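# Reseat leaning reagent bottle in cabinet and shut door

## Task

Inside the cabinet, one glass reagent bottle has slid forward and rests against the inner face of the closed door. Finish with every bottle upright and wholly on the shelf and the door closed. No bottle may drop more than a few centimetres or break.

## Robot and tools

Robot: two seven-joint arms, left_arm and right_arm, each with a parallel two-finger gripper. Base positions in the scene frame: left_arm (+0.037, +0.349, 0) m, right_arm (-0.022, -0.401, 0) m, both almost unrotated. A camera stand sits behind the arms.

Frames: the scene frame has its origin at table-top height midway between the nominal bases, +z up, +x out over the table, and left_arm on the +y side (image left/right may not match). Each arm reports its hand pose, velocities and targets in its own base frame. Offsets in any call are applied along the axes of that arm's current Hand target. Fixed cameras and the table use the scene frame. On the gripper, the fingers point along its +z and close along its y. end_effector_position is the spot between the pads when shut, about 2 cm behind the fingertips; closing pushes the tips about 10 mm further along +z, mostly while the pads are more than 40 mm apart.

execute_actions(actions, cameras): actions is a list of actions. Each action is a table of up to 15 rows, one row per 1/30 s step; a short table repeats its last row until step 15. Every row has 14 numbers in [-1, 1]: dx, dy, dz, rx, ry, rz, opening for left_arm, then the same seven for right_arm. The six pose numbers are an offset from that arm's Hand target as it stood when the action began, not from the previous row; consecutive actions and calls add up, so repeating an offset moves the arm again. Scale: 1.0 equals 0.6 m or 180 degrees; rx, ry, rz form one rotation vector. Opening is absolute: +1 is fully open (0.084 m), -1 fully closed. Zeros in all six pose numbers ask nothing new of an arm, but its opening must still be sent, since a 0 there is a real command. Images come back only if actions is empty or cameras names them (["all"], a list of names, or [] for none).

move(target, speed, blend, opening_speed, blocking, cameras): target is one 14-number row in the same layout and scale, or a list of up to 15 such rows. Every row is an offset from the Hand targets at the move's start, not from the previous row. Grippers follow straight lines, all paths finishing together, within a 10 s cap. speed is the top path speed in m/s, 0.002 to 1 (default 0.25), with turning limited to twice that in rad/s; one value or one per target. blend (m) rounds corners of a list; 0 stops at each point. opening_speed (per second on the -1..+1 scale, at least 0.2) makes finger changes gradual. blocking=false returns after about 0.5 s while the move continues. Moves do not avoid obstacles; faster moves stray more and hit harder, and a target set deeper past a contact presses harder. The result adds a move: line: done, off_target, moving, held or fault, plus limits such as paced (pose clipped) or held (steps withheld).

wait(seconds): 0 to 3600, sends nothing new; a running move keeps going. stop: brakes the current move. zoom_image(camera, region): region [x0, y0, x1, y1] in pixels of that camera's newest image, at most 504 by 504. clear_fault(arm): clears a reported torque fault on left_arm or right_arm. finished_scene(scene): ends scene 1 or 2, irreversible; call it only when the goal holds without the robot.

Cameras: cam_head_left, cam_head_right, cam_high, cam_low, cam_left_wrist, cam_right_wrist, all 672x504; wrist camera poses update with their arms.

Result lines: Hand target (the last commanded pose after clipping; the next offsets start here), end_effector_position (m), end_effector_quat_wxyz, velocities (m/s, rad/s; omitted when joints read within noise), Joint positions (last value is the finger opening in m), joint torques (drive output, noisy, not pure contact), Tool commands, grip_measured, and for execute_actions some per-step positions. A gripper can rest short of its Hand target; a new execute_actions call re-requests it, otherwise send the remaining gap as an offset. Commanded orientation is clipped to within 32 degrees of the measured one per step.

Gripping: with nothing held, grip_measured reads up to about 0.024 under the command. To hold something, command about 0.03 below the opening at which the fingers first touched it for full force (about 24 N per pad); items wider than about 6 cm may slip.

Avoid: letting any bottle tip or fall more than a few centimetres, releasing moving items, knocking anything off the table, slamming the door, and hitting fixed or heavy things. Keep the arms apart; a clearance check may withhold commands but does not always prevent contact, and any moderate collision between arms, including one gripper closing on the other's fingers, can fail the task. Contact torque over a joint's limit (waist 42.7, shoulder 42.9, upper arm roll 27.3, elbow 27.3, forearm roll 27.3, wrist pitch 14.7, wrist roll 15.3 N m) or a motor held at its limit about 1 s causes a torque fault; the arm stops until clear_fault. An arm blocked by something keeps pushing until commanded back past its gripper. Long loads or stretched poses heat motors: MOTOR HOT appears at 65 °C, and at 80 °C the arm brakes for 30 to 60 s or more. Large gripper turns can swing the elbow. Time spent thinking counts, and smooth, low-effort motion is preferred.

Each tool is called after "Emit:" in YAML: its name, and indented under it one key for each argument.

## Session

Emit:
execute_actions:
  actions: []

Emit:
zoom_image:
  camera: "cam_head_left"
  region: [240, 20, 420, 220]

Emit:
zoom_image:
  camera: "cam_head_right"
  region: [240, 20, 420, 220]

Scene clock: 0.00 s.
left_arm: end_effector_position=(+0.3389, +0.0817, +0.1299) grip_measured=+0.99 end_effector_quat_wxyz=(-0.031, -0.510, +0.858, -0.060) | right_arm: end_effector_position=(+0.1904, +0.0562, +0.2040) grip_measured=+1.00 end_effector_quat_wxyz=(-0.211, +0.172, +0.943, -0.191)
Joint positions: left_arm=[-0.12 -0.269 0.425 0.559 -0.031 0.836 2.38 0.084] | right_arm=[0.742 -0.426 -0.312 0.655 -0.161 1.645 -2.25 0.084]
Joint velocities: within noise
Joint torques (N m): no reading
Hand target: left_arm +0.3389, +0.0817, +0.1299; -0.031, -0.510, +0.858, -0.060 | right_arm +0.1904, +0.0562, +0.2040; -0.211, +0.172, +0.943, -0.191
Tool commands: left_gripper/opening=+1.0 right_gripper/opening=+1.0
camera_calibration:
cam_left_wrist: T_world_to_cam=[[-0.87144, 0.48409, -0.07899, 0.30194], [0.49044, 0.86236, -0.12569, -0.1498], [0.00727, -0.14827, -0.98892, 0.266]] pos_world=[0.33466, 0.02245, 0.26807]
cam_right_wrist: T_world_to_cam=[[0.22258, 0.87103, -0.43791, 0.02967], [0.85137, -0.39252, -0.348, 0.00132], [-0.47501, -0.29537, -0.82893, 0.4069]] pos_world=[0.18555, 0.09485, 0.35074]

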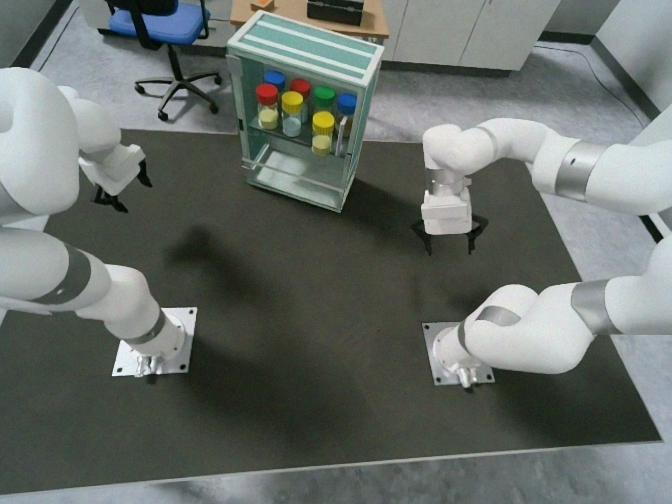

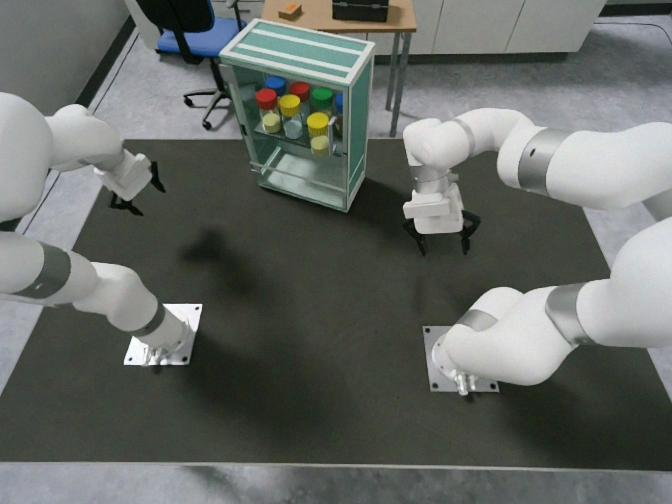

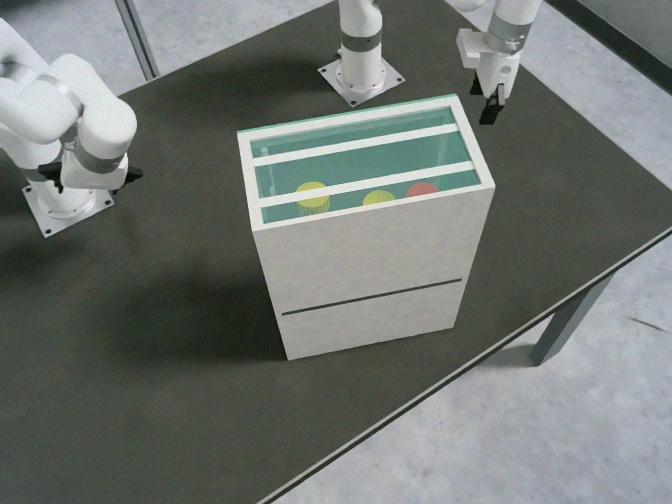

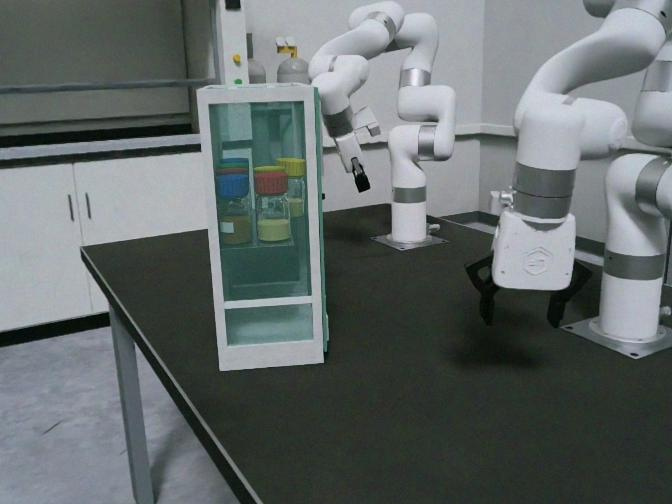

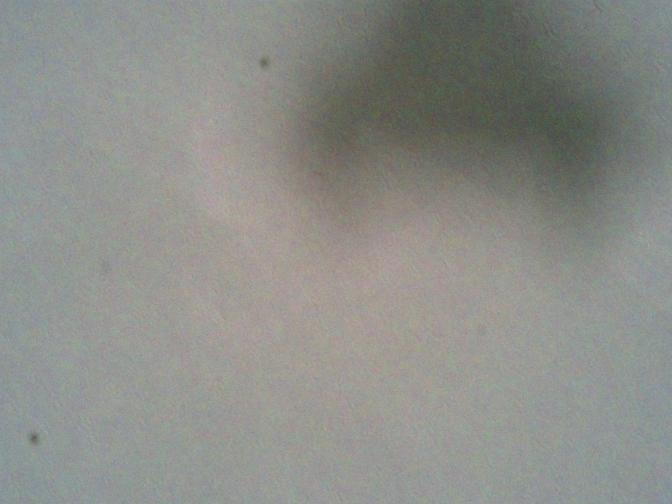

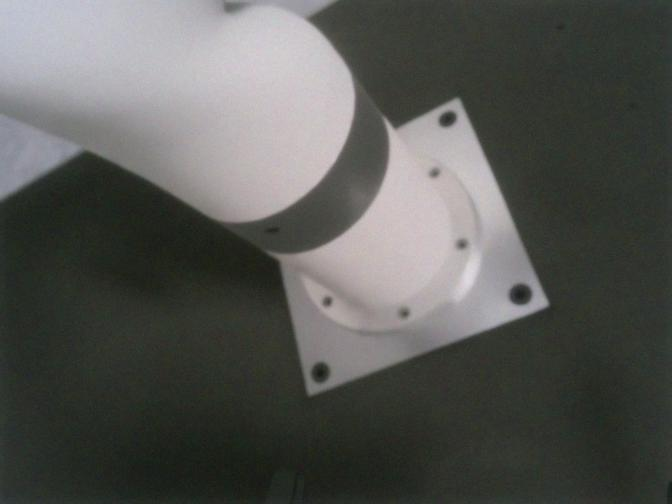

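Scaled by 2.520 from the camera's image (finer frame: 960x720).

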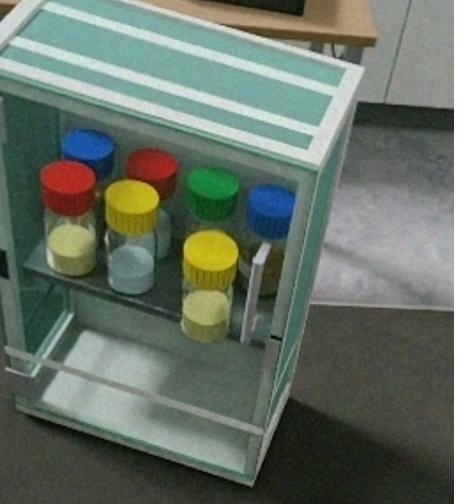

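Scaled by 2.520 from the camera's image (finer frame: 960x720).

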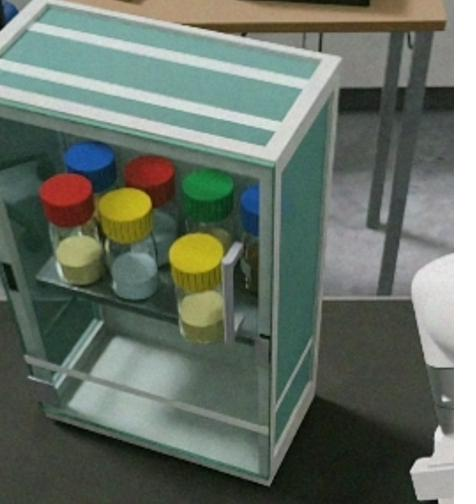

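Emit:
move:
  target: [0.714,-0.3315,-0.2087,0.299,0.386,-0.2956,0.1,-0.182,0.228,-0.182,-0.119,0.783,0.482,-1]
  speed: 0.25
  cameras: ["all"]

Scene clock: 12.60 s.
left_arm: end_effector_position=(+0.3077, -0.3683, +0.3176) grip_measured=+0.09 end_effector_quat_wxyz=(+0.289, +0.646, -0.288, +0.645) | right_arm: end_effector_position=(+0.3675, +0.1620, +0.1999) grip_measured=-1.00 end_effector_quat_wxyz=(+0.694, -0.694, +0.134, -0.134)
Joint positions: left_arm=[-0.628 -0.482 -0.275 0.416 -3.193 0.684 3.054 0.048] | right_arm=[0.497 0.015 -0.738 0.393 1.704 1.529 -1.191 0]
Joint torques (N m): left_arm=[3.27 -0.8 -0.6 21.2 -1.95 5.63 2.78] | right_arm=[4.72 -19.1 1.65 9.3 2.27 0.41 1.95]
Hand target: left_arm +0.3077, -0.3683, +0.3176; +0.289, +0.646, -0.288, +0.645 | right_arm +0.3675, +0.1620, +0.1999; +0.694, -0.694, +0.134, -0.134
Off the commanded pose: left_arm 0.000 m, 0 deg | right_arm 0.000 m, 0 deg.
move: done
cam_left_wrist: T_world_to_cam=[[-0.74045, -0.672, -0.01235, 0.02012], [0.01639, 0.00032, -0.99987, 0.38316], [0.67191, -0.74055, 0.01077, -0.35495]] pos_world=[0.24711, -0.24947, 0.38718]
cam_right_wrist: T_world_to_cam=[[0.02147, 0.00535, -0.99975, 0.22272], [-0.9246, 0.38053, -0.01782, 0.35207], [0.38034, 0.92475, 0.01312, -0.1615]] pos_world=[0.38216, 0.01419, 0.23106]

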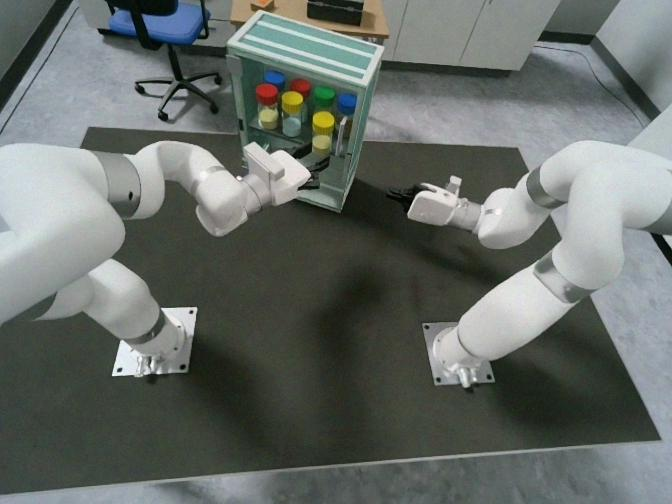

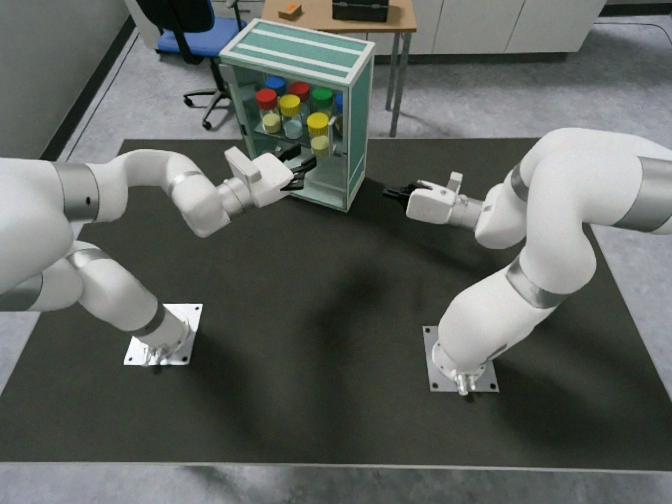

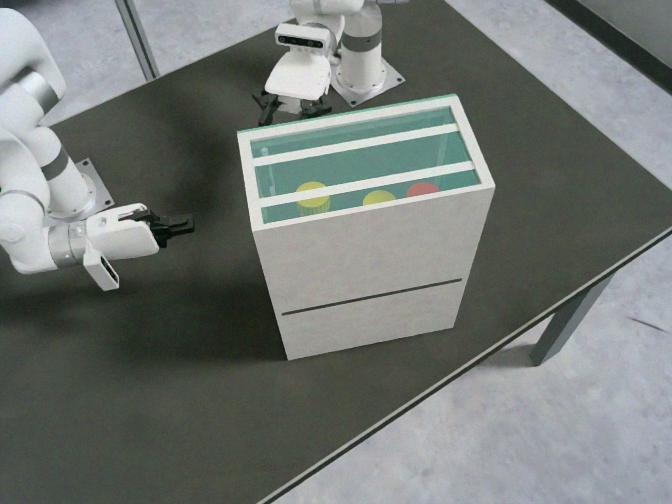

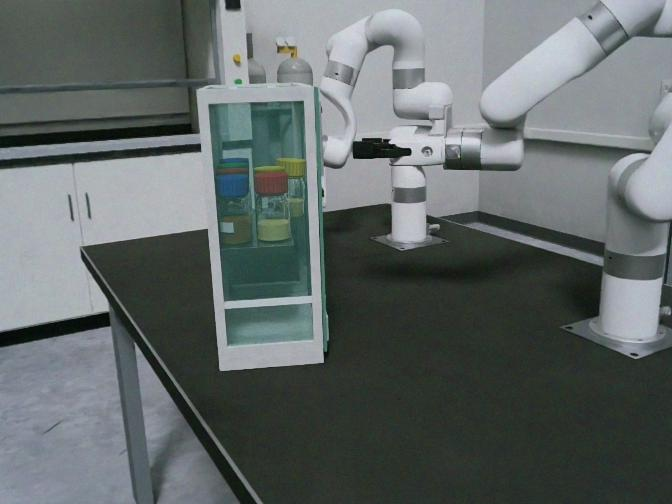

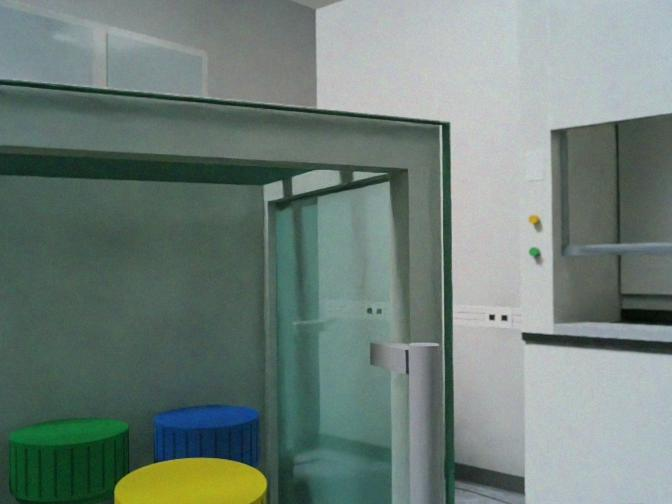

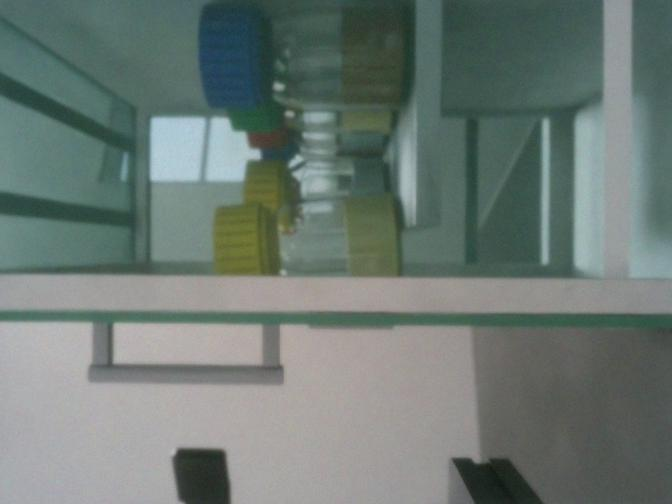

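Emit:
move:
  target: [-0.012,0,0.145,0,0,0,0.1,0,0,0,0,0,0,-1]
  speed: 0.15
  cameras: ["cam_left_wrist","cam_right_wrist"]

Scene clock: 15.70 s.
left_arm: end_effector_position=(+0.3658, -0.4331, +0.3104) grip_measured=+0.09 end_effector_quat_wxyz=(+0.289, +0.646, -0.288, +0.645) | right_arm: end_effector_position=(+0.3675, +0.1620, +0.1999) grip_measured=-1.00 end_effector_quat_wxyz=(+0.694, -0.694, +0.134, -0.134)
Joint positions: left_arm=[-0.591 -0.14 -0.29 0.683 -3.198 0.752 3.141 0.048] | right_arm=[0.497 0.015 -0.738 0.393 1.704 1.528 -1.191 0]
Joint torques (N m): left_arm=[3.36 -5.37 -2.28 20.8 -2.12 4.79 2.62] | right_arm=[5.07 -19.31 1.78 9.51 2.28 0.41 1.87]
Hand target: left_arm +0.3658, -0.4331, +0.3104; +0.289, +0.646, -0.288, +0.645 | right_arm +0.3675, +0.1620, +0.1999; +0.694, -0.694, +0.134, -0.134
Off the commanded pose: left_arm 0.000 m, 0 deg | right_arm 0.000 m, 0 deg.
move: done
cam_left_wrist: T_world_to_cam=[[-0.74045, -0.672, -0.01243, 0.01953], [0.01651, 0.0003, -0.99986, 0.37499], [0.67191, -0.74055, 0.01087, -0.44194]] pos_world=[0.30521, -0.31427, 0.37998]
cam_right_wrist: T_world_to_cam=[[0.02147, 0.00536, -0.99975, 0.22273], [-0.92458, 0.38056, -0.01782, 0.35197], [0.38037, 0.92474, 0.01312, -0.16148]] pos_world=[0.38206, 0.01419, 0.23106]

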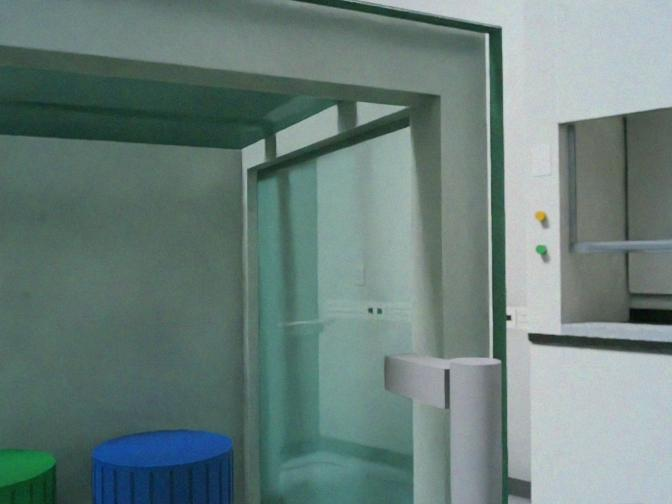

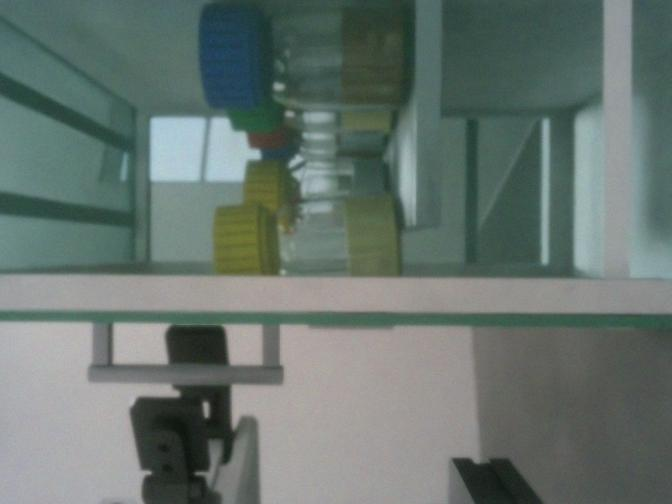

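Emit:
move:
  target:
    - [0,-0.0055,0.017,0,0,0,0.1,0,0,0,0,0,0,-1]
    - [0,-0.0055,0.017,0,0,0,-1,0,0,0,0,0,0,-1]
  speed: 0.06
  opening_speed: 1.5
  cameras: ["cam_right_wrist"]

Scene clock: 18.13 s.
left_arm: end_effector_position=(+0.3756, -0.4381, +0.3104) grip_measured=-0.79 end_effector_quat_wxyz=(+0.288, +0.646, -0.287, +0.645) | right_arm: end_effector_position=(+0.3675, +0.1620, +0.1999) grip_measured=-1.00 end_effector_quat_wxyz=(+0.694, -0.694, +0.134, -0.134)
Joint positions: left_arm=[-0.585 -0.106 -0.285 0.718 -3.186 0.751 3.143 0.009] | right_arm=[0.497 0.015 -0.738 0.393 1.704 1.528 -1.191 0]
Joint torques (N m): left_arm=[-24.87 -12.43 -28.8 15.02 2.7 0.09 2.51] | right_arm=[4.5 -19.31 1.63 9.15 2.37 0.49 1.94]
Hand target: left_arm +0.3750, -0.4385, +0.3104; +0.289, +0.646, -0.288, +0.645 | right_arm +0.3675, +0.1620, +0.1999; +0.694, -0.694, +0.134, -0.134
Off the commanded pose: left_arm 0.001 m, 0 deg | right_arm 0.000 m, 0 deg.
move: done
cam_right_wrist: T_world_to_cam=[[0.02147, 0.00536, -0.99975, 0.22273], [-0.92458, 0.38056, -0.01782, 0.35197], [0.38037, 0.92474, 0.01312, -0.16148]] pos_world=[0.38206, 0.01419, 0.23106]

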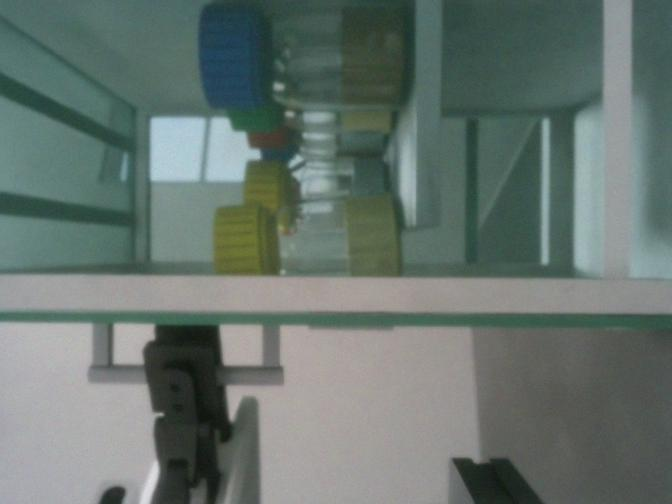

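Emit:
move:
  target:
    - [0,0.0099,-0.0308,-0.0222,0,0,-1,0,0,0,0,0,0,-1]
    - [0,0.0177,-0.0621,-0.0444,0,0,-1,0,0,0,0,0,0,-1]
  speed: 0.02
  blend: 0.003
  cameras: ["cam_right_wrist","cam_head_right"]

Scene clock: 27.53 s.
left_arm: end_effector_position=(+0.3423, -0.4178, +0.3104) grip_measured=-0.79 end_effector_quat_wxyz=(+0.333, +0.624, -0.332, +0.624) | right_arm: end_effector_position=(+0.3675, +0.1620, +0.1999) grip_measured=-1.00 end_effector_quat_wxyz=(+0.694, -0.694, +0.134, -0.134)
Joint positions: left_arm=[-0.6 -0.229 -0.24 0.59 -2.933 0.777 2.936 0.009] | right_arm=[0.497 0.015 -0.738 0.393 1.704 1.528 -1.191 0]
Joint torques (N m): left_arm=[-23.99 -10.42 -24.87 15.52 5.7 8.45 -2.55] | right_arm=[4.31 -18.81 1.6 9.33 1.93 0.52 1.81]
Hand target: left_arm +0.3423, -0.4179, +0.3104; +0.333, +0.624, -0.332, +0.624 | right_arm +0.3675, +0.1620, +0.1999; +0.694, -0.694, +0.134, -0.134
Off the commanded pose: left_arm 0.000 m, 0 deg | right_arm 0.000 m, 0 deg.
move: done
cam_right_wrist: T_world_to_cam=[[0.02147, 0.00536, -0.99975, 0.22273], [-0.92458, 0.38056, -0.01782, 0.35197], [0.38037, 0.92474, 0.01312, -0.16148]] pos_world=[0.38206, 0.01419, 0.23106]
Images, in order (width x height): cam_head_right 672x504, cam_right_wrist 672x504.

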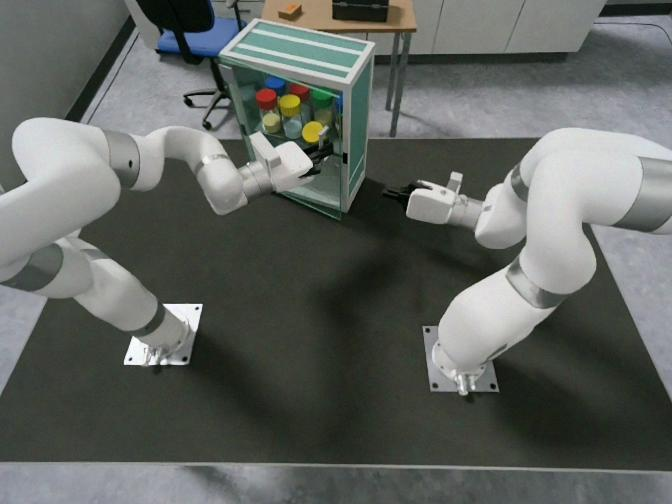

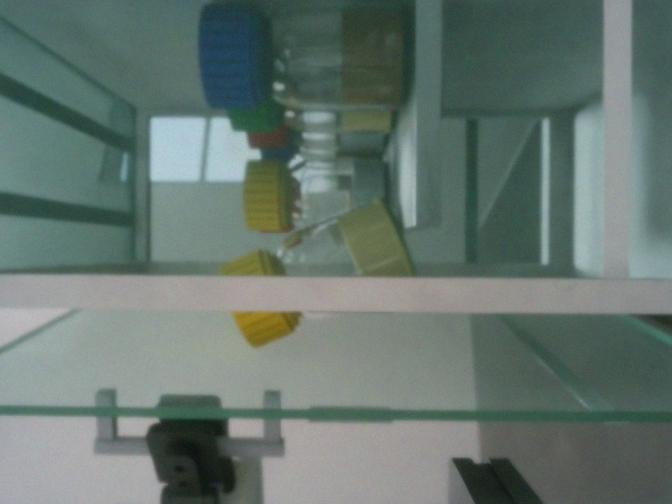

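Emit:
move:
  target:
    - [0,0.0066,-0.0191,-0.0139,0,0,-1,0,0,0,0,0,0,-1]
    - [0,0.0121,-0.0386,-0.0278,0,0,-1,0,0,0,0,0,0,-1]
  speed: 0.02
  blend: 0.002
  cameras: ["cam_right_wrist"]

Scene clock: 30.83 s.
left_arm: end_effector_position=(+0.3233, -0.4027, +0.3104) grip_measured=-0.79 end_effector_quat_wxyz=(+0.360, +0.609, -0.359, +0.609) | right_arm: end_effector_position=(+0.3675, +0.1620, +0.1999) grip_measured=-1.00 end_effector_quat_wxyz=(+0.694, -0.694, +0.134, -0.134)
Joint positions: left_arm=[-0.606 -0.306 -0.199 0.51 -2.766 0.812 2.813 0.009] | right_arm=[0.497 0.015 -0.738 0.393 1.704 1.528 -1.191 0]
Joint torques (N m): left_arm=[-19.12 -10.18 -17.66 14.87 5.27 9.3 -2.49] | right_arm=[4.75 -18.77 1.49 9.2 2.01 0.35 1.84]
Hand target: left_arm +0.3233, -0.4027, +0.3104; +0.360, +0.609, -0.359, +0.609 | right_arm +0.3675, +0.1620, +0.1999; +0.694, -0.694, +0.134, -0.134
Off the commanded pose: left_arm 0.000 m, 0 deg | right_arm 0.000 m, 0 deg.
move: done
cam_right_wrist: T_world_to_cam=[[0.02147, 0.00536, -0.99975, 0.22273], [-0.92458, 0.38056, -0.01782, 0.35197], [0.38037, 0.92474, 0.01312, -0.16148]] pos_world=[0.38206, 0.01419, 0.23106]

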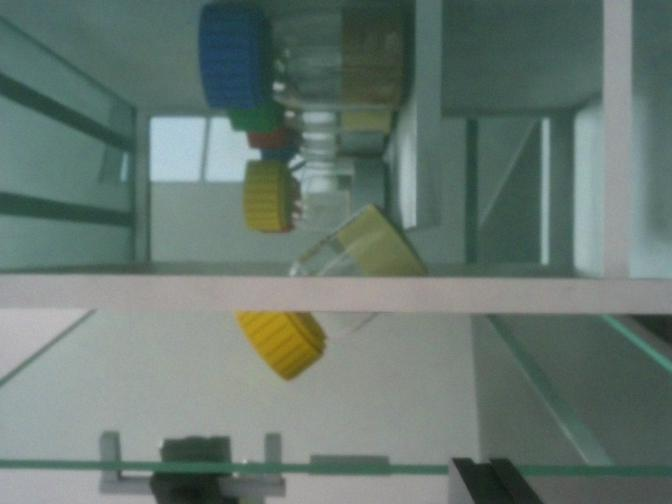

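Emit:
move:
  target: [0,0,0,0,0,0,-1,-0.011,0.01,0.177,0,0.0722,0,-1]
  speed: 0.15
  cameras: ["cam_right_wrist","cam_head_right","cam_head_left"]

Emit:
zoom_image:
  camera: "cam_head_right"
  region: [250, 60, 450, 230]

Scene clock: 33.40 s.
left_arm: end_effector_position=(+0.3233, -0.4027, +0.3104) grip_measured=-0.79 end_effector_quat_wxyz=(+0.360, +0.609, -0.359, +0.609) | right_arm: end_effector_position=(+0.4009, +0.2630, +0.1939) grip_measured=-1.00 end_effector_quat_wxyz=(+0.675, -0.675, +0.212, -0.212)
Joint positions: left_arm=[-0.606 -0.306 -0.199 0.51 -2.766 0.812 2.813 0.009] | right_arm=[0.753 0.013 -0.482 0.379 2.416 1.295 -1.325 0]
Joint torques (N m): left_arm=[-17.72 -10.39 -17.18 14.99 5.09 9.23 -2.53] | right_arm=[4.64 -7.54 1.69 15.79 1.82 0.4 -1.92]
Hand target: left_arm +0.3233, -0.4027, +0.3104; +0.360, +0.609, -0.359, +0.609 | right_arm +0.4009, +0.2630, +0.1939; +0.675, -0.675, +0.212, -0.212
Off the commanded pose: left_arm 0.000 m, 0 deg | right_arm 0.000 m, 0 deg.
move: done
cam_right_wrist: T_world_to_cam=[[0.02198, 0.00037, -0.99976, 0.21667], [-0.81532, 0.57874, -0.01772, 0.2484], [0.57859, 0.81551, 0.01302, -0.31824]] pos_world=[0.38189, 0.11569, 0.22516]
Images, in order (width x height): cam_head_left 672x504, cam_head_right 672x504, cam_right_wrist 672x504.

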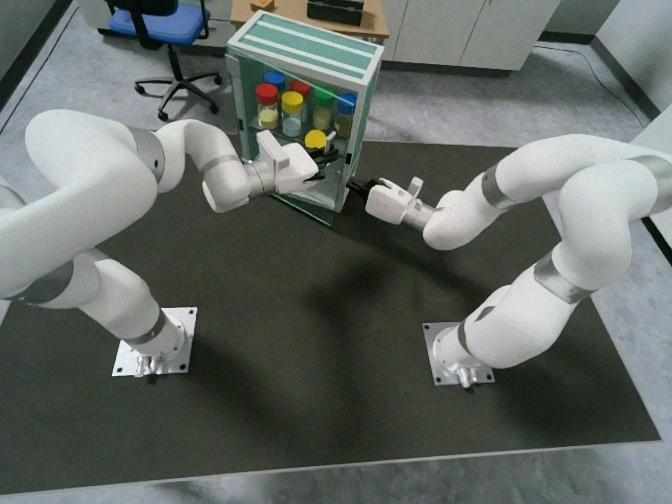

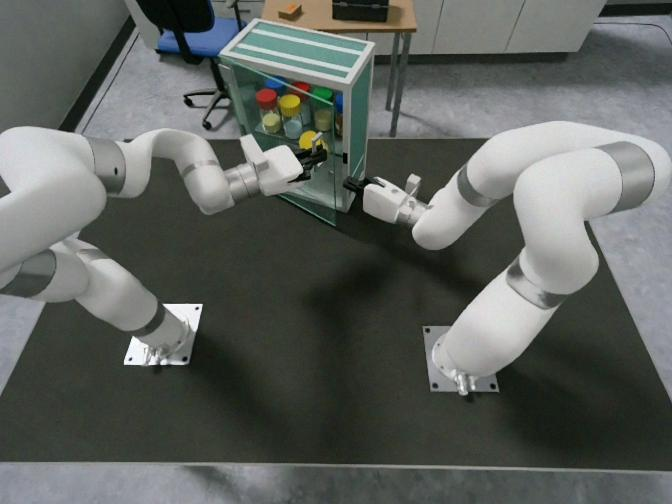

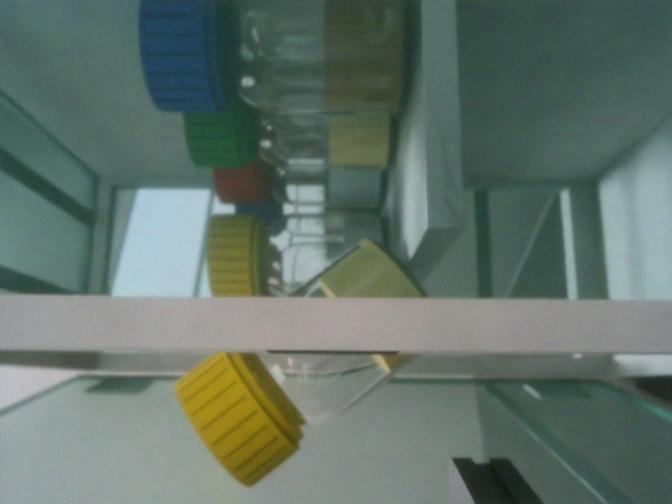

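Scaled by 2.520 from the camera's image (finer frame: 960x720).

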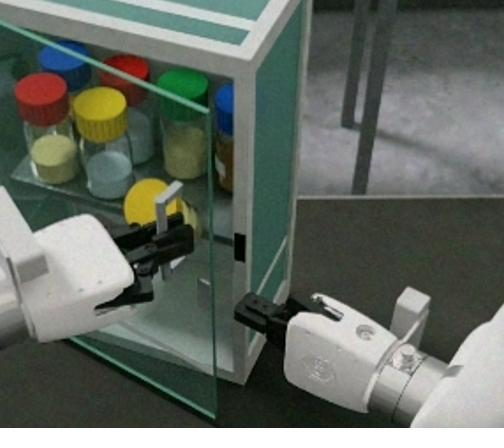

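Emit:
move:
  target: [0,0,0,0,0,0,-1,0,0,0.113,0,0,0,-1]
  speed: 0.05

Emit:
move:
  target: [0,0.0065,-0.0192,-0.0139,0,0,-1,0,0,0,0,0,0,-1]
  speed: 0.02
  cameras: ["cam_right_wrist"]

Scene clock: 36.70 s.
left_arm: end_effector_position=(+0.3233, -0.4027, +0.3104) grip_measured=-0.79 end_effector_quat_wxyz=(+0.360, +0.609, -0.359, +0.609) | right_arm: end_effector_position=(+0.4396, +0.3187, +0.1939) grip_measured=-1.00 end_effector_quat_wxyz=(+0.675, -0.675, +0.212, -0.212)
Joint positions: left_arm=[-0.606 -0.306 -0.199 0.51 -2.766 0.812 2.813 0.009] | right_arm=[0.821 0.163 -0.407 0.567 2.566 1.25 -1.293 0]
Joint torques (N m): left_arm=[-17.68 -10.18 -17.41 15.36 5.32 8.93 -2.16] | right_arm=[4.89 -11.9 0.76 16.33 1.85 0.44 1.87]
Hand target: left_arm +0.3233, -0.4027, +0.3104; +0.360, +0.609, -0.359, +0.609 | right_arm +0.4396, +0.3187, +0.1939; +0.675, -0.675, +0.212, -0.212
Off the commanded pose: left_arm 0.000 m, 0 deg | right_arm 0.000 m, 0 deg.
move: done

Scene clock: 38.13 s.
left_arm: end_effector_position=(+0.3143, -0.3945, +0.3104) grip_measured=-0.79 end_effector_quat_wxyz=(+0.373, +0.601, -0.372, +0.601) | right_arm: end_effector_position=(+0.4396, +0.3187, +0.1939) grip_measured=-1.00 end_effector_quat_wxyz=(+0.675, -0.675, +0.212, -0.212)
Joint positions: left_arm=[-0.608 -0.344 -0.175 0.472 -2.68 0.835 2.756 0.009] | right_arm=[0.821 0.163 -0.407 0.567 2.566 1.25 -1.293 0]
Joint torques (N m): left_arm=[-16.35 -10.49 -13.03 14.48 4.34 9.2 -2.52] | right_arm=[4.61 -12.01 0.59 16.74 1.85 0.49 1.84]
Hand target: left_arm +0.3143, -0.3945, +0.3104; +0.373, +0.601, -0.372, +0.601 | right_arm +0.4396, +0.3187, +0.1939; +0.675, -0.675, +0.212, -0.212
Off the commanded pose: left_arm 0.000 m, 0 deg | right_arm 0.000 m, 0 deg.
move: done
cam_right_wrist: T_world_to_cam=[[0.02198, 0.00037, -0.99976, 0.2158], [-0.81532, 0.57874, -0.01772, 0.24772], [0.57859, 0.81551, 0.01302, -0.38605]] pos_world=[0.42059, 0.17139, 0.22516]

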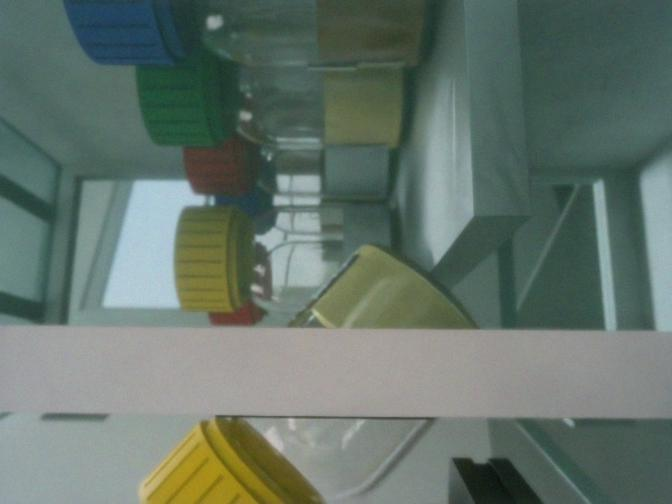

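Emit:
move:
  target:
    - [0,0,0,0,0,0,-1,0,0.015,0,0,0,0,-1]
    - [0,0,0,0,0,0,-1,0,0.015,0.052,0,0,0,-1]
  speed: 0.03
  cameras: ["cam_right_wrist","cam_low"]

Emit:
zoom_image:
  camera: "cam_low"
  region: [180, 70, 400, 300]

Scene clock: 40.67 s.
left_arm: end_effector_position=(+0.3143, -0.3945, +0.3104) grip_measured=-0.79 end_effector_quat_wxyz=(+0.373, +0.601, -0.372, +0.601) | right_arm: end_effector_position=(+0.4574, +0.3443, +0.1850) grip_measured=-1.00 end_effector_quat_wxyz=(+0.675, -0.675, +0.212, -0.212)
Joint positions: left_arm=[-0.608 -0.344 -0.175 0.472 -2.68 0.835 2.755 0.009] | right_arm=[0.839 0.26 -0.378 0.663 2.624 1.246 -1.283 0]
Joint torques (N m): left_arm=[-15.54 -9.86 -12.62 14.94 4.63 9.22 -2.37] | right_arm=[4.64 -14.03 -0.03 16.64 1.58 0.56 1.92]
Hand target: left_arm +0.3143, -0.3945, +0.3104; +0.373, +0.601, -0.372, +0.601 | right_arm +0.4574, +0.3443, +0.1850; +0.675, -0.675, +0.212, -0.212
Off the commanded pose: left_arm 0.000 m, 0 deg | right_arm 0.000 m, 0 deg.
move: done
cam_right_wrist: T_world_to_cam=[[0.02198, 0.00037, -0.99976, 0.2064], [-0.81532, 0.57874, -0.01772, 0.24725], [0.57859, 0.81551, 0.01302, -0.41711]] pos_world=[0.43839, 0.19699, 0.21616]
Images, in order (width x height): cam_low 672x504, cam_right_wrist 672x504.

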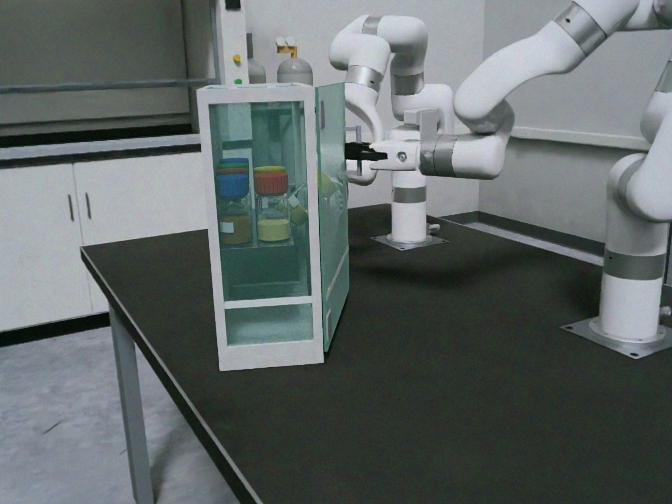

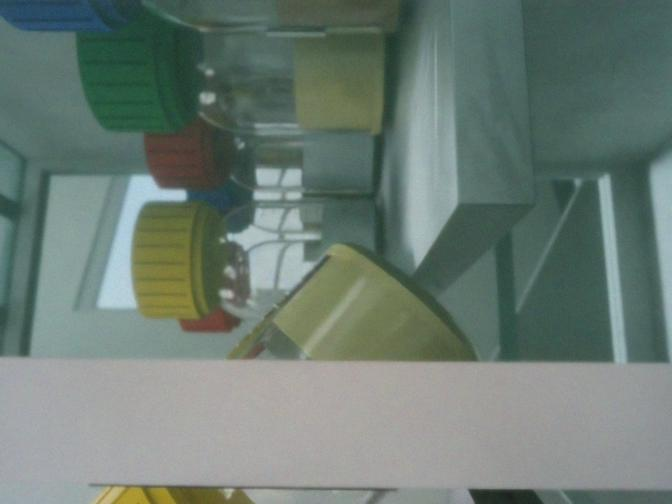

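Scaled by 2.191 from the camera's image (finer frame: 960x720).

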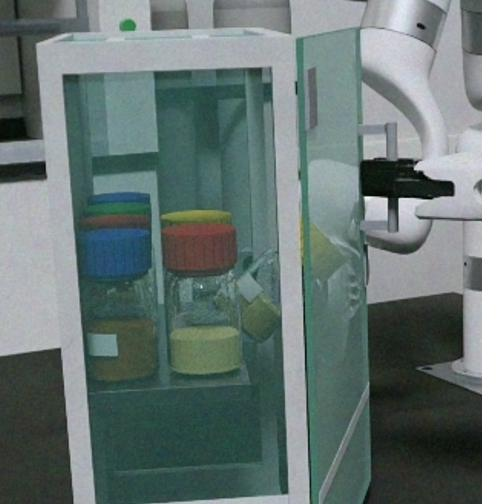

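Emit:
move:
  target: [0,0,0,0,0,0,-1,0,-0.04,0.008,0,0,0,-1]
  speed: 0.03
  cameras: ["cam_right_wrist","cam_low"]

Emit:
zoom_image:
  camera: "cam_low"
  region: [180, 70, 400, 300]

Scene clock: 42.13 s.
left_arm: end_effector_position=(+0.3143, -0.3945, +0.3104) grip_measured=-0.79 end_effector_quat_wxyz=(+0.373, +0.601, -0.372, +0.601) | right_arm: end_effector_position=(+0.4602, +0.3482, +0.2089) grip_measured=-1.00 end_effector_quat_wxyz=(+0.675, -0.675, +0.212, -0.212)
Joint positions: left_arm=[-0.608 -0.344 -0.175 0.472 -2.68 0.835 2.755 0.009] | right_arm=[0.85 0.195 -0.379 0.677 2.611 1.169 -1.264 0]
Joint torques (N m): left_arm=[-14.93 -10.06 -12.92 15.13 4.5 8.98 -2.29] | right_arm=[4.92 -28.09 -3.21 18.61 -1.27 0.71 1.89]
Hand target: left_arm +0.3143, -0.3945, +0.3104; +0.373, +0.601, -0.372, +0.601 | right_arm +0.4602, +0.3482, +0.2090; +0.675, -0.675, +0.212, -0.212
Off the commanded pose: left_arm 0.000 m, 0 deg | right_arm 0.000 m, 0 deg.
move: done
cam_right_wrist: T_world_to_cam=[[0.02199, 0.00036, -0.99976, 0.23033], [-0.81532, 0.57874, -0.01772, 0.24771], [0.57859, 0.81551, 0.01302, -0.42223]] pos_world=[0.44119, 0.20089, 0.24016]
Images, in order (width x height): cam_low 672x504, cam_right_wrist 672x504.

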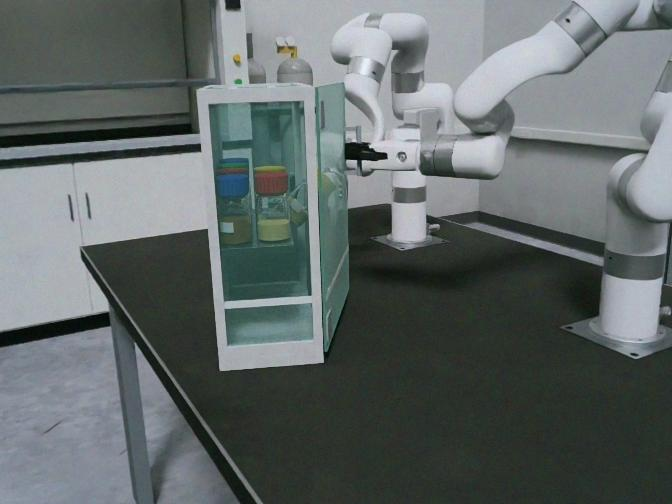

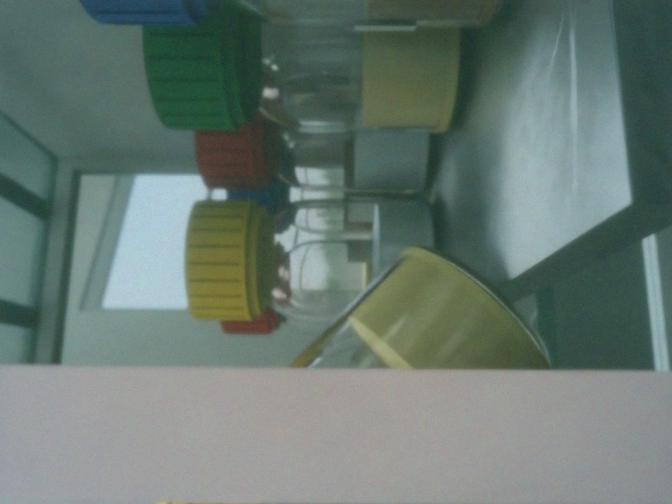

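Scaled by 2.191 from the camera's image (finer frame: 960x720).

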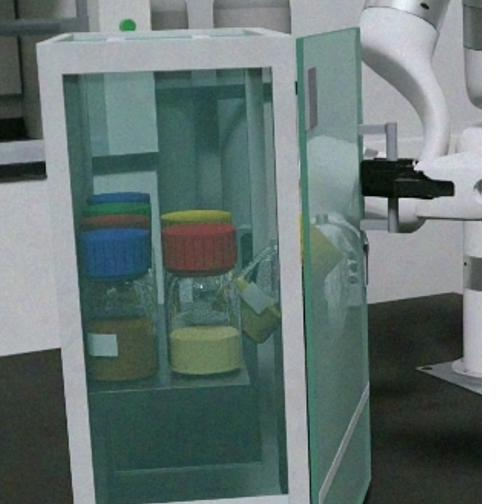

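Emit:
move:
  target: [0,0.0121,-0.0386,-0.0278,0,0,-1,0,0,0,0,0,0,-1]
  speed: 0.02
  cameras: ["cam_right_wrist","cam_low"]

Emit:
zoom_image:
  camera: "cam_low"
  region: [180, 70, 400, 300]

Scene clock: 45.77 s.
left_arm: end_effector_position=(+0.2975, -0.3770, +0.3104) grip_measured=-0.79 end_effector_quat_wxyz=(+0.399, +0.584, -0.398, +0.584) | right_arm: end_effector_position=(+0.4602, +0.3482, +0.2090) grip_measured=-1.00 end_effector_quat_wxyz=(+0.675, -0.675, +0.212, -0.212)
Joint positions: left_arm=[-0.605 -0.417 -0.118 0.4 -2.5 0.891 2.648 0.009] | right_arm=[0.85 0.195 -0.379 0.677 2.611 1.169 -1.264 0]
Joint torques (N m): left_arm=[-2.83 -9.3 -3.95 14.62 3.4 8.07 -2.59] | right_arm=[4.11 -25.62 -2.39 14.44 -1 0.81 1.82]
Hand target: left_arm +0.2975, -0.3770, +0.3104; +0.399, +0.584, -0.398, +0.584 | right_arm +0.4602, +0.3482, +0.2090; +0.675, -0.675, +0.212, -0.212
Off the commanded pose: left_arm 0.000 m, 0 deg | right_arm 0.000 m, 0 deg.
move: done
cam_right_wrist: T_world_to_cam=[[0.02198, 0.00037, -0.99976, 0.23033], [-0.81532, 0.57874, -0.01772, 0.24771], [0.57859, 0.81551, 0.01302, -0.42223]] pos_world=[0.44119, 0.20089, 0.24016]
Images, in order (width x height): cam_low 672x504, cam_right_wrist 672x504.

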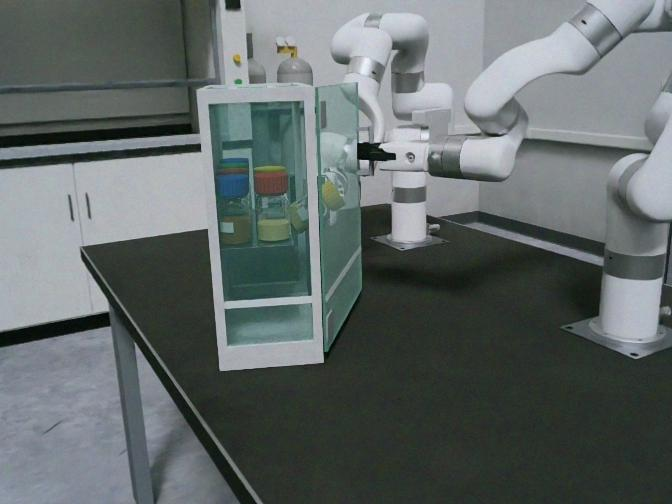

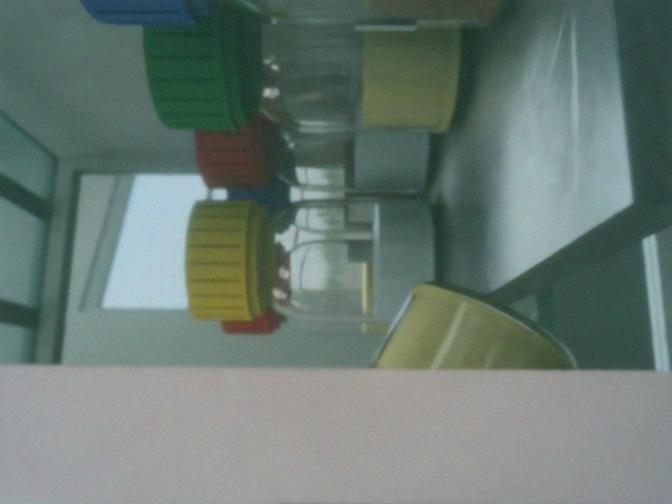

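Scaled by 2.191 from the camera's image (finer frame: 960x720).

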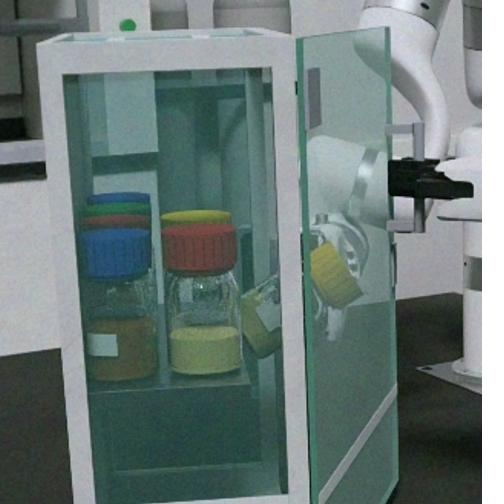

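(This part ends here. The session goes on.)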